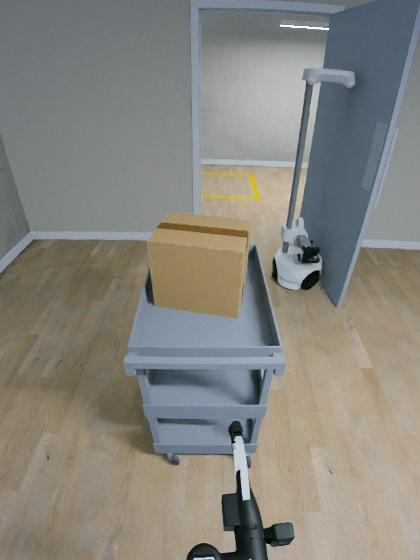

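Request:
move:
  r2: {"base":{"rotate_rad":-0.06}}
  blocking: false
  cameras: []

Request:
wait:
  seconds: 1
  cameras: []

Request:
move:
  r2: {"base":{"strafe_m":0.17}}
  blocking: false
  cameras: []

Request:
wait:
  seconds: 2
  cameras: []

Request:
move:
  r2: {"base":{"translate_m":0.3}}
  blocking: false
  cameras: []

Request:
wait:
  seconds: 2.5
  cameras: ["r2_head_camera"]

Scene clock: 311.43 s.
move: r2 moving
r1: as last shown
r1.lidar_m: 2.14 0.31 0.25 - 0.25 0.25 0.55 3.71 1.04 2.64 1.34 1.07
r1.motor_effort: lift_m=+19(19) arm_m=+4(4) wheel_0=-3(4) wheel_1=+4(4) wheel_2=+2(2)
r1.servo_current: wrist_yaw_rad=52(59) wrist_pitch_rad=39(46) wrist_roll_rad=65(65) gripper_m=39(46)
r1.contact_limits: strafe_m 0.8
r1.wrist_depth_mm: - 135 - - 377 238 174 / - 121 135 - 382 229 174 / - 123 187 - 389 242 176 / 110 135 214 - 394 231 177 / 216 - - - 394 231 178 / 991 1205 193 1160 191 232 177 / 759 768 750 153 362 206 177
r2.base_odometry: x=-1.588 y=-0.620 heading=-3.058
r2.turned_by_wheels: -0.059
r2.turned_by_imu: -0.057
r2.base_tilt: forward=-0.7 right=+0.0
r2.lidar_m: 0.62 0.67 2.13 2.04 2.14 3.01 2.93 3.07 2.77 2.69 2.82 0.66
r2.base_status: rotate_rad moving
r2.joint_positions: lift_m=+0.685 arm_m=+0.000 wrist_yaw_rad=-0.003 wrist_pitch_rad=+0.001 wrist_roll_rad=+1.568 gripper_m=-0.019
r2.joint_status: not commanded
r2.measured_speeds: all 0
r2.motor_effort: lift_m=+20(20) arm_m=+7(7) wheel_0=+1(8) wheel_1=+2(8) wheel_2=+4(8)
r2.servo_current: wrist_yaw_rad=52(59) wrist_pitch_rad=33(46) wrist_roll_rad=52(59) gripper_m=59(65)
r2.hand_pose: x=+0.4589 y=-0.0881 z=+0.8627 quat_wxyz=(+0.708, +0.706, -0.001, -0.001) (m; r2's base frame)
r2.wrist_depth_mm: - - - - - 1576 1160 / - - - - - 1708 1160 / - - - - - 1756 477 / - - - 469 - - 469 / - - 676 469 - - 469 / - - 187 201 178 - 469 / - - 732 - - - 469
pictures: none
No camera images: "cameras" was empty.

Scene clock: 311.57 s.
earlier move: r2 done
r1.base_odometry: x=-2.000 y=-0.155 heading=-2.391
r1.turned_by_wheels: +0.000
r1.turned_by_imu: +0.000
r1.base_tilt: forward=-1.6 right=+1.3
r1.lidar_m: 2.11 0.32 0.25 - 0.25 0.25 0.56 3.73 1.08 2.63 1.33 1.07
r1.base_status: not commanded
r1.joint_positions: lift_m=+0.124 arm_m=+0.000 wrist_yaw_rad=+3.196 wrist_pitch_rad=+0.002 wrist_roll_rad=+0.000 gripper_m=+0.056
r1.joint_status: not commanded
r1.measured_speeds: all 0
r1.motor_effort: lift_m=+19(19) arm_m=+4(4) wheel_0=-3(4) wheel_1=+4(4) wheel_2=+2(2)
r1.servo_current: wrist_yaw_rad=46(65) wrist_pitch_rad=39(46) wrist_roll_rad=39(65) gripper_m=39(46)
r1.contact_limits: strafe_m 0.8
r1.hand_pose: x=-0.1219 y=+0.0715 z=+0.3019 quat_wxyz=(-0.027, -0.001, +0.000, +1.000) (m; r1's base frame)
r1.wrist_depth_mm: - 135 - - 377 237 173 / - 121 135 - 387 227 175 / - 124 187 - 387 242 176 / 110 135 213 - 392 231 177 / 216 - - - 394 233 178 / 1008 1182 194 1182 191 231 177 / 750 750 750 153 364 206 177
r2.base_odometry: x=-1.588 y=-0.620 heading=-3.058
r2.turned_by_wheels: +0.000
r2.turned_by_imu: +0.000
r2.base_tilt: forward=-0.7 right=+0.1
r2.lidar_m: 0.63 0.65 2.12 2.04 2.15 3.02 2.93 3.05 2.76 2.68 2.84 0.66
r2.base_status: done
r2.joint_positions: lift_m=+0.685 arm_m=+0.000 wrist_yaw_rad=-0.003 wrist_pitch_rad=+0.001 wrist_roll_rad=+1.568 gripper_m=-0.019
r2.joint_status: not commanded
r2.measured_speeds: all 0
r2.motor_effort: lift_m=+20(20) arm_m=+7(7) wheel_0=+3(8) wheel_1=+3(8) wheel_2=+4(8)
r2.servo_current: wrist_yaw_rad=39(59) wrist_pitch_rad=39(46) wrist_roll_rad=52(59) gripper_m=65(65)
r2.hand_pose: x=+0.4589 y=-0.0881 z=+0.8627 quat_wxyz=(+0.708, +0.706, -0.001, -0.001) (m; r2's base frame)
r2.wrist_depth_mm: - - - - - 1618 1182 / - - - - - 1756 1182 / - - - - - 1708 477 / - - - 469 - - 466 / - - 668 473 - - 469 / - - 187 201 178 - 469 / - - 732 - - - 469
wait: 0.13 of 1 s (r2 has come to rest)
pictures: none
No camera images: "cameras" was empty.

Scene clock: 312.07 s.
move: r2 moving
r1: as last shown
r1.lidar_m: 2.22 0.33 0.25 - 0.25 0.25 0.55 3.73 1.07 2.66 1.36 1.04
r1.motor_effort: lift_m=+19(20) arm_m=+4(4) wheel_0=-3(4) wheel_1=+4(4) wheel_2=+2(2)
r1.servo_current: wrist_yaw_rad=39(65) wrist_pitch_rad=39(52) wrist_roll_rad=52(59) gripper_m=39(46)
r1.contact_limits: strafe_m 0.8
r1.wrist_depth_mm: - 135 - - 375 237 174 / - 121 135 - 384 228 175 / - 124 187 - 387 243 176 / 110 135 213 - 389 232 176 / 216 - - - 392 231 177 / 1008 1229 193 1182 190 232 178 / 741 759 750 153 362 206 177
r2.base_odometry: x=-1.585 y=-0.656 heading=-3.058
r2.turned_by_wheels: +0.000
r2.turned_by_imu: +0.000
r2.base_tilt: forward=-0.7 right=+0.1
r2.lidar_m: 0.61 0.66 2.09 1.98 2.13 2.96 2.91 3.06 2.84 2.72 2.88 0.66
r2.base_status: strafe_m moving
r2.joint_positions: lift_m=+0.685 arm_m=+0.000 wrist_yaw_rad=-0.003 wrist_pitch_rad=+0.001 wrist_roll_rad=+1.568 gripper_m=-0.019
r2.joint_status: not commanded
r2.measured_speeds: translate_m=+0.000 strafe_m=+0.141 rotate_rad=-0.002 lift_m=+0.000 arm_m=+0.000 wrist_yaw_rad=+0.000 wrist_pitch_rad=+0.000 wrist_roll_rad=+0.000
r2.motor_effort: lift_m=+20(20) arm_m=+7(7) wheel_0=-13(13) wheel_1=+10(12) wheel_2=-1(3)
r2.servo_current: wrist_yaw_rad=46(46) wrist_pitch_rad=39(46) wrist_roll_rad=46(59) gripper_m=65(65)
r2.hand_pose: x=+0.4589 y=-0.0881 z=+0.8627 quat_wxyz=(+0.708, +0.706, -0.001, -0.001) (m; r2's base frame)
r2.wrist_depth_mm: - - - - - 1576 1160 / - - - - - 1708 1205 / - - - 473 - 1499 473 / - - 831 469 - - 469 / - - 683 469 - - 473 / - - 186 200 179 - 469 / - - 732 - - - 473
pictures: none
No camera images: "cameras" was empty.

Scene clock: 313.40 s.
earlier move: r2 done
r1.base_odometry: x=-2.000 y=-0.155 heading=-2.391
r1.turned_by_wheels: +0.000
r1.turned_by_imu: +0.000
r1.base_tilt: forward=-1.6 right=+1.3
r1.lidar_m: 5.17 0.32 0.25 - 0.25 0.25 0.58 3.74 1.06 2.63 1.34 1.08
r1.base_status: not commanded
r1.joint_positions: lift_m=+0.124 arm_m=+0.000 wrist_yaw_rad=+3.196 wrist_pitch_rad=+0.002 wrist_roll_rad=+0.000 gripper_m=+0.056
r1.joint_status: not commanded
r1.measured_speeds: all 0
r1.motor_effort: lift_m=+19(20) arm_m=+4(4) wheel_0=-3(4) wheel_1=+4(4) wheel_2=+2(2)
r1.servo_current: wrist_yaw_rad=59(72) wrist_pitch_rad=39(52) wrist_roll_rad=39(65) gripper_m=46(52)
r1.contact_limits: strafe_m 0.8
r1.hand_pose: x=-0.1219 y=+0.0715 z=+0.3019 quat_wxyz=(-0.027, -0.001, +0.000, +1.000) (m; r1's base frame)
r1.wrist_depth_mm: - 135 - - 379 238 174 / - 121 135 - 384 229 174 / - 124 186 - 387 244 176 / 110 135 213 - 392 231 176 / 216 - - - 394 231 178 / 991 1205 193 1182 191 233 178 / 750 750 750 153 359 207 177
r2.base_odometry: x=-1.574 y=-0.789 heading=-3.058
r2.turned_by_wheels: +0.000
r2.turned_by_imu: +0.000
r2.base_tilt: forward=-0.6 right=+0.1
r2.lidar_m: 0.63 2.62 1.97 1.88 1.97 2.77 2.94 3.06 2.96 2.85 3.03 0.66
r2.base_status: done
r2.joint_positions: lift_m=+0.685 arm_m=+0.000 wrist_yaw_rad=-0.003 wrist_pitch_rad=+0.001 wrist_roll_rad=+1.568 gripper_m=-0.019
r2.joint_status: not commanded
r2.measured_speeds: all 0
r2.motor_effort: lift_m=+20(20) arm_m=+7(7) wheel_0=-2(14) wheel_1=+1(12) wheel_2=+0(3)
r2.servo_current: wrist_yaw_rad=46(59) wrist_pitch_rad=33(46) wrist_roll_rad=46(59) gripper_m=59(65)
r2.hand_pose: x=+0.4589 y=-0.0881 z=+0.8627 quat_wxyz=(+0.708, +0.706, -0.001, -0.001) (m; r2's base frame)
r2.wrist_depth_mm: - - - 469 1756 1863 462 / - - - 466 - 798 466 / - - 668 466 - - 469 / - - 683 469 - - 466 / - - 715 469 - - 466 / - - 187 201 180 - 473 / - - - - - 1618 1138
wait: 1.33 of 2 s (r2 has come to rest)
pictures: none
No camera images: "cameras" was empty.

Scene clock: 313.90 s.
move: r2 moving
r1: as last shown
r1.lidar_m: 5.17 0.31 0.25 - 0.25 0.25 0.55 3.76 1.06 2.63 1.36 1.07
r1.motor_effort: lift_m=+19(19) arm_m=+4(4) wheel_0=-3(3) wheel_1=+4(4) wheel_2=+2(2)
r1.servo_current: wrist_yaw_rad=46(59) wrist_pitch_rad=52(52) wrist_roll_rad=52(52) gripper_m=39(46)
r1.contact_limits: strafe_m 0.8
r1.wrist_depth_mm: - 134 - - 377 237 173 / - 121 135 - 384 228 175 / - 123 187 - 389 243 175 / 110 135 213 - 392 230 177 / 216 - - - 394 231 178 / 1008 1229 194 1182 191 230 178 / 750 741 750 153 362 206 178
r2.base_odometry: x=-1.605 y=-0.791 heading=-3.058
r2.turned_by_wheels: +0.000
r2.turned_by_imu: +0.000
r2.base_tilt: forward=-0.7 right=+0.1
r2.lidar_m: 0.59 2.66 1.95 1.88 2.00 2.79 2.96 3.07 2.96 2.85 3.02 0.61
r2.base_status: translate_m moving
r2.joint_positions: lift_m=+0.685 arm_m=+0.000 wrist_yaw_rad=-0.003 wrist_pitch_rad=+0.001 wrist_roll_rad=+1.568 gripper_m=-0.019
r2.joint_status: not commanded
r2.measured_speeds: translate_m=+0.121 strafe_m=-0.001 rotate_rad=-0.002 lift_m=+0.000 arm_m=+0.000 wrist_yaw_rad=+0.000 wrist_pitch_rad=+0.000 wrist_roll_rad=+0.000
r2.motor_effort: lift_m=+20(20) arm_m=+7(7) wheel_0=+9(9) wheel_1=+8(9) wheel_2=-13(13)
r2.servo_current: wrist_yaw_rad=52(52) wrist_pitch_rad=46(46) wrist_roll_rad=46(52) gripper_m=65(65)
r2.hand_pose: x=+0.4589 y=-0.0881 z=+0.8627 quat_wxyz=(+0.708, +0.706, -0.001, -0.001) (m; r2's base frame)
r2.wrist_depth_mm: - - - 442 1808 1808 439 / - - - 442 - 798 445 / - - 647 442 1042 - 439 / - - 661 442 1025 - 439 / - - 683 442 1042 - 439 / - - 187 202 180 - 442 / - - - - - 449 1098
pictures: none
No camera images: "cameras" was empty.

Scene clock: 315.90 s.
earlier move: r2 done
r1.base_odometry: x=-2.000 y=-0.155 heading=-2.391
r1.turned_by_wheels: +0.000
r1.turned_by_imu: +0.000
r1.base_tilt: forward=-1.6 right=+1.3
r1.lidar_m: 5.19 0.33 0.25 - 0.25 0.25 0.56 3.75 1.06 2.64 1.02 0.91
r1.base_status: not commanded
r1.joint_positions: lift_m=+0.124 arm_m=+0.000 wrist_yaw_rad=+3.196 wrist_pitch_rad=+0.002 wrist_roll_rad=+0.000 gripper_m=+0.056
r1.joint_status: not commanded
r1.measured_speeds: all 0
r1.motor_effort: lift_m=+19(20) arm_m=+4(5) wheel_0=-3(4) wheel_1=+4(4) wheel_2=+2(2)
r1.servo_current: wrist_yaw_rad=46(65) wrist_pitch_rad=46(52) wrist_roll_rad=52(59) gripper_m=39(46)
r1.contact_limits: strafe_m 0.8
r1.hand_pose: x=-0.1219 y=+0.0715 z=+0.3019 quat_wxyz=(-0.027, -0.001, +0.000, +1.000) (m; r1's base frame)
r1.wrist_depth_mm: - 135 - - 377 238 174 / - 120 135 - 387 228 174 / - 124 187 - 387 243 176 / 110 136 213 - 394 231 177 / 216 - - - 392 230 177 / 1008 1205 193 1182 191 232 178 / 750 750 750 153 362 207 177
r2.base_odometry: x=-1.873 y=-0.814 heading=-3.058
r2.turned_by_wheels: +0.000
r2.turned_by_imu: +0.031
r2.base_tilt: forward=-0.7 right=+0.0
r2.lidar_m: 0.55 2.51 1.91 1.87 1.95 2.83 3.22 3.37 2.94 2.88 3.05 0.57
r2.base_status: done
r2.joint_positions: lift_m=+0.685 arm_m=+0.000 wrist_yaw_rad=-0.003 wrist_pitch_rad=+0.001 wrist_roll_rad=+1.568 gripper_m=-0.019
r2.joint_status: not commanded
r2.measured_speeds: all 0
r2.motor_effort: lift_m=+20(20) arm_m=+7(7) wheel_0=+2(13) wheel_1=+3(11) wheel_2=-4(20)
r2.servo_current: wrist_yaw_rad=52(65) wrist_pitch_rad=39(46) wrist_roll_rad=39(65) gripper_m=59(65)
r2.hand_pose: x=+0.4589 y=-0.0882 z=+0.8627 quat_wxyz=(+0.708, +0.706, -0.001, -0.001) (m; r2's base frame)
r2.wrist_depth_mm: - - - 377 379 387 382 / - - - 382 - 904 - / - - 585 384 - - - / - - 609 387 - - - / - - 640 389 394 - - / - - 187 202 180 - - / - - - - - 424 488
wait: 2.00 of 2.5 s (r2 has come to rest)
pictures: r2_head_camera
Images, in order (width x height): r2_head_camera 420x560.

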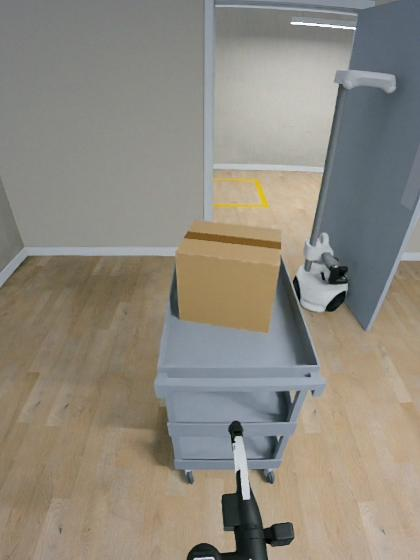

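Request:
move:
  r2: {"base":{"translate_m":-0.05,"strafe_m":0.14}}
  r1: {"base":{"strafe_m":0.08},"contact_limits":{"strafe_m":0.8}}
  blocking: false
  cameras: []

Request:
wait:
  seconds: 2
  cameras: []

Request:
move:
  r2: {"base":{"translate_m":0.24}}
  blocking: false
  cameras: []

Request:
wait:
  seconds: 2.5
  cameras: ["r2_head_camera"]

Scene clock: 330.17 s.
move: r1 moving; r2 moving
r1.base_odometry: x=-1.978 y=-0.180 heading=-2.395
r1.turned_by_wheels: -0.005
r1.turned_by_imu: +0.010
r1.base_tilt: forward=-1.6 right=+1.2
r1.lidar_m: 5.16 0.32 0.25 - 0.25 0.25 0.51 3.77 1.09 2.76 1.02 0.92
r1.base_status: strafe_m moving
r1.joint_positions: lift_m=+0.124 arm_m=+0.000 wrist_yaw_rad=+3.196 wrist_pitch_rad=+0.002 wrist_roll_rad=+0.000 gripper_m=+0.056
r1.joint_status: not commanded
r1.measured_speeds: translate_m=+0.031 strafe_m=+0.093 rotate_rad=-0.154 lift_m=+0.000 arm_m=+0.001 wrist_yaw_rad=+0.000 wrist_pitch_rad=+0.000 wrist_roll_rad=+0.000
r1.motor_effort: lift_m=+19(19) arm_m=+3(4) wheel_0=-27(27) wheel_1=+20(29) wheel_2=+10(10)
r1.servo_current: wrist_yaw_rad=59(78) wrist_pitch_rad=46(46) wrist_roll_rad=52(59) gripper_m=46(46)
r1.contact_limits: strafe_m 0.8
r1.hand_pose: x=-0.1218 y=+0.0717 z=+0.3019 quat_wxyz=(-0.027, -0.001, +0.000, +1.000) (m; r1's base frame)
r1.wrist_depth_mm: - 134 - - 373 239 176 / - 121 135 - 377 229 176 / - 124 156 - 379 242 177 / 108 135 205 - 384 231 180 / 213 - - - 387 234 180 / 1025 1205 193 1182 191 233 180 / 230 750 750 153 359 209 180
r2.base_odometry: x=-1.860 y=-0.843 heading=-3.057
r2.turned_by_wheels: +0.000
r2.turned_by_imu: +0.001
r2.base_tilt: forward=-0.6 right=+0.1
r2.lidar_m: 0.57 2.51 1.89 1.82 1.97 2.79 3.24 3.37 2.95 2.89 3.10 0.58
r2.base_status: translate_m moving; strafe_m moving
r2.joint_positions: lift_m=+0.685 arm_m=+0.000 wrist_yaw_rad=-0.003 wrist_pitch_rad=+0.001 wrist_roll_rad=+1.568 gripper_m=-0.019
r2.joint_status: not commanded
r2.measured_speeds: translate_m=-0.041 strafe_m=+0.118 rotate_rad=-0.003 lift_m=+0.000 arm_m=+0.000 wrist_yaw_rad=+0.000 wrist_pitch_rad=+0.000 wrist_roll_rad=+0.000
r2.motor_effort: lift_m=+20(20) arm_m=+6(7) wheel_0=-12(13) wheel_1=+8(10) wheel_2=+8(9)
r2.servo_current: wrist_yaw_rad=52(65) wrist_pitch_rad=39(46) wrist_roll_rad=46(52) gripper_m=52(65)
r2.hand_pose: x=+0.4589 y=-0.0882 z=+0.8627 quat_wxyz=(+0.708, +0.706, -0.001, -0.001) (m; r2's base frame)
r2.wrist_depth_mm: - - - 394 397 1464 - / - - - 397 - 854 - / - - 603 399 991 - - / - - 627 404 991 - - / - - 668 410 - - - / - - 187 202 180 - 415 / - - - - 436 421 427
pictures: none
No camera images: "cameras" was empty.

Scene clock: 331.03 s.
earlier move: r1 done; r2 moving
r1.base_odometry: x=-1.946 y=-0.212 heading=-2.390
r1.turned_by_wheels: +0.006
r1.turned_by_imu: -0.014
r1.base_tilt: forward=-1.6 right=+1.3
r1.lidar_m: 5.16 0.33 0.25 - 0.25 0.26 0.51 3.75 1.07 2.58 1.04 0.92
r1.base_status: done
r1.joint_positions: lift_m=+0.124 arm_m=+0.000 wrist_yaw_rad=+3.196 wrist_pitch_rad=+0.002 wrist_roll_rad=+0.000 gripper_m=+0.056
r1.joint_status: not commanded
r1.measured_speeds: all 0
r1.motor_effort: lift_m=+19(19) arm_m=-4(4) wheel_0=-28(33) wheel_1=+32(35) wheel_2=+9(10)
r1.servo_current: wrist_yaw_rad=59(78) wrist_pitch_rad=39(52) wrist_roll_rad=46(65) gripper_m=39(46)
r1.contact_limits: strafe_m 0.8
r1.hand_pose: x=-0.1218 y=+0.0717 z=+0.3019 quat_wxyz=(-0.027, -0.001, +0.000, +1.000) (m; r1's base frame)
r1.wrist_depth_mm: - 133 133 - 394 235 181 / - 115 133 - 394 237 182 / - 114 139 - 402 239 184 / - 135 193 - 404 240 185 / 208 - - - 373 241 185 / 222 1205 194 1182 191 228 186 / 220 750 750 153 377 216 185
r2.base_odometry: x=-1.812 y=-0.946 heading=-3.057
r2.turned_by_wheels: +0.000
r2.turned_by_imu: +0.000
r2.base_tilt: forward=-0.7 right=+0.0
r2.lidar_m: 0.62 2.35 1.79 1.74 1.86 2.66 3.17 3.32 3.10 2.98 3.19 0.65
r2.base_status: translate_m moving; strafe_m moving
r2.joint_positions: lift_m=+0.685 arm_m=+0.000 wrist_yaw_rad=-0.003 wrist_pitch_rad=+0.001 wrist_roll_rad=+1.568 gripper_m=-0.019
r2.joint_status: not commanded
r2.measured_speeds: translate_m=-0.014 strafe_m=+0.044 rotate_rad=-0.002 lift_m=+0.000 arm_m=+0.000 wrist_yaw_rad=+0.000 wrist_pitch_rad=+0.000 wrist_roll_rad=+0.000
r2.motor_effort: lift_m=+20(20) arm_m=+6(7) wheel_0=-3(13) wheel_1=+2(10) wheel_2=+5(9)
r2.servo_current: wrist_yaw_rad=46(65) wrist_pitch_rad=39(46) wrist_roll_rad=52(59) gripper_m=65(65)
r2.hand_pose: x=+0.4589 y=-0.0882 z=+0.8627 quat_wxyz=(+0.708, +0.706, -0.001, -0.001) (m; r2's base frame)
r2.wrist_depth_mm: - - - 436 - 798 - / - - 647 442 1042 - 439 / - - 668 445 - - 445 / - - 699 449 1042 - 449 / - - - 452 469 462 459 / - - 187 201 181 1618 1205 / - - - - - 1430 1182
wait: 0.87 of 2 s (r1 has come to rest)
pictures: none
No camera images: "cameras" was empty.

Scene clock: 331.53 s.
earlier move: r2 done
move: r2 moving
r1: as last shown
r1.turned_by_wheels: +0.000
r1.turned_by_imu: +0.000
r1.lidar_m: 5.17 0.32 0.25 - 0.25 0.25 0.51 3.77 1.07 2.61 1.04 0.92
r1.motor_effort: lift_m=+19(19) arm_m=-4(4) wheel_0=-28(29) wheel_1=+32(32) wheel_2=+9(9)
r1.servo_current: wrist_yaw_rad=39(59) wrist_pitch_rad=39(52) wrist_roll_rad=46(52) gripper_m=39(46)
r1.contact_limits: strafe_m 0.8
r1.wrist_depth_mm: - 133 133 - 389 234 180 / - 115 134 - 394 237 182 / - 114 139 - 399 238 183 / - 135 193 - 404 240 185 / 207 - - - 373 242 185 / 221 1205 194 1205 191 229 186 / 220 750 750 153 377 216 185
r2.base_odometry: x=-1.836 y=-0.951 heading=-3.057
r2.turned_by_wheels: +0.000
r2.turned_by_imu: +0.000
r2.base_tilt: forward=-0.7 right=+0.1
r2.lidar_m: 0.60 2.33 1.78 1.71 1.85 2.62 3.17 3.35 3.09 3.01 3.16 0.59
r2.base_status: translate_m moving
r2.joint_positions: lift_m=+0.685 arm_m=+0.000 wrist_yaw_rad=-0.003 wrist_pitch_rad=+0.001 wrist_roll_rad=+1.568 gripper_m=-0.019
r2.joint_status: not commanded
r2.measured_speeds: translate_m=+0.108 strafe_m=+0.000 rotate_rad=-0.004 lift_m=+0.000 arm_m=+0.000 wrist_yaw_rad=+0.000 wrist_pitch_rad=+0.000 wrist_roll_rad=+0.000
r2.motor_effort: lift_m=+20(20) arm_m=+7(7) wheel_0=+7(11) wheel_1=+9(9) wheel_2=-13(13)
r2.servo_current: wrist_yaw_rad=46(52) wrist_pitch_rad=39(46) wrist_roll_rad=39(52) gripper_m=59(65)
r2.hand_pose: x=+0.4589 y=-0.0882 z=+0.8627 quat_wxyz=(+0.708, +0.706, -0.001, -0.001) (m; r2's base frame)
r2.wrist_depth_mm: - - - 418 1808 - - / - - 621 418 1008 - - / - - 647 427 1025 - 421 / - - 683 430 1025 - 430 / - - - 436 442 442 436 / - - 187 202 180 1576 1205 / - - - - - 1430 1205
pictures: none
No camera images: "cameras" was empty.

Scene clock: 333.33 s.
earlier move: r2 done
r1.base_odometry: x=-1.946 y=-0.212 heading=-2.390
r1.turned_by_wheels: +0.000
r1.turned_by_imu: +0.000
r1.base_tilt: forward=-1.6 right=+1.3
r1.lidar_m: 5.15 0.34 0.25 - 0.25 0.25 0.51 3.76 1.06 2.60 0.86 0.85
r1.base_status: not commanded
r1.joint_positions: lift_m=+0.124 arm_m=+0.000 wrist_yaw_rad=+3.196 wrist_pitch_rad=+0.002 wrist_roll_rad=+0.000 gripper_m=+0.056
r1.joint_status: not commanded
r1.measured_speeds: all 0
r1.motor_effort: lift_m=+19(19) arm_m=-4(4) wheel_0=-28(29) wheel_1=+32(32) wheel_2=+9(9)
r1.servo_current: wrist_yaw_rad=46(72) wrist_pitch_rad=46(52) wrist_roll_rad=59(72) gripper_m=39(46)
r1.contact_limits: strafe_m 0.8
r1.hand_pose: x=-0.1218 y=+0.0717 z=+0.3019 quat_wxyz=(-0.027, -0.001, +0.000, +1.000) (m; r1's base frame)
r1.wrist_depth_mm: - 133 133 - 392 234 181 / - 116 133 - 397 238 182 / - 114 139 - 399 239 183 / - 134 193 - 404 241 185 / 207 - - - 373 241 185 / 223 1205 194 1160 191 229 185 / 221 750 759 153 377 216 186
r2.base_odometry: x=-2.051 y=-0.969 heading=-3.057
r2.turned_by_wheels: +0.000
r2.turned_by_imu: +0.013
r2.base_tilt: forward=-0.7 right=+0.0
r2.lidar_m: 0.52 2.29 1.77 1.70 1.86 2.62 3.41 3.60 3.09 3.04 1.93 0.53
r2.base_status: done
r2.joint_positions: lift_m=+0.685 arm_m=+0.000 wrist_yaw_rad=-0.002 wrist_pitch_rad=+0.001 wrist_roll_rad=+1.568 gripper_m=-0.019
r2.joint_status: not commanded
r2.measured_speeds: all 0
r2.motor_effort: lift_m=+20(20) arm_m=+6(7) wheel_0=+3(14) wheel_1=+4(12) wheel_2=-3(15)
r2.servo_current: wrist_yaw_rad=39(65) wrist_pitch_rad=39(46) wrist_roll_rad=52(65) gripper_m=52(65)
r2.hand_pose: x=+0.4589 y=-0.0880 z=+0.8627 quat_wxyz=(+0.708, +0.706, +0.000, -0.001) (m; r2's base frame)
r2.wrist_depth_mm: - - - 330 334 - - / - - 539 336 340 904 - / - - 569 347 349 917 - / - - 609 355 359 - - / - - - 362 - 1863 - / - - 187 202 180 397 397 / - - - - - 1397 1229
wait: 1.80 of 2.5 s (r2 has come to rest)
pictures: r2_head_camera
Images, in order (width x height): r2_head_camera 420x560.

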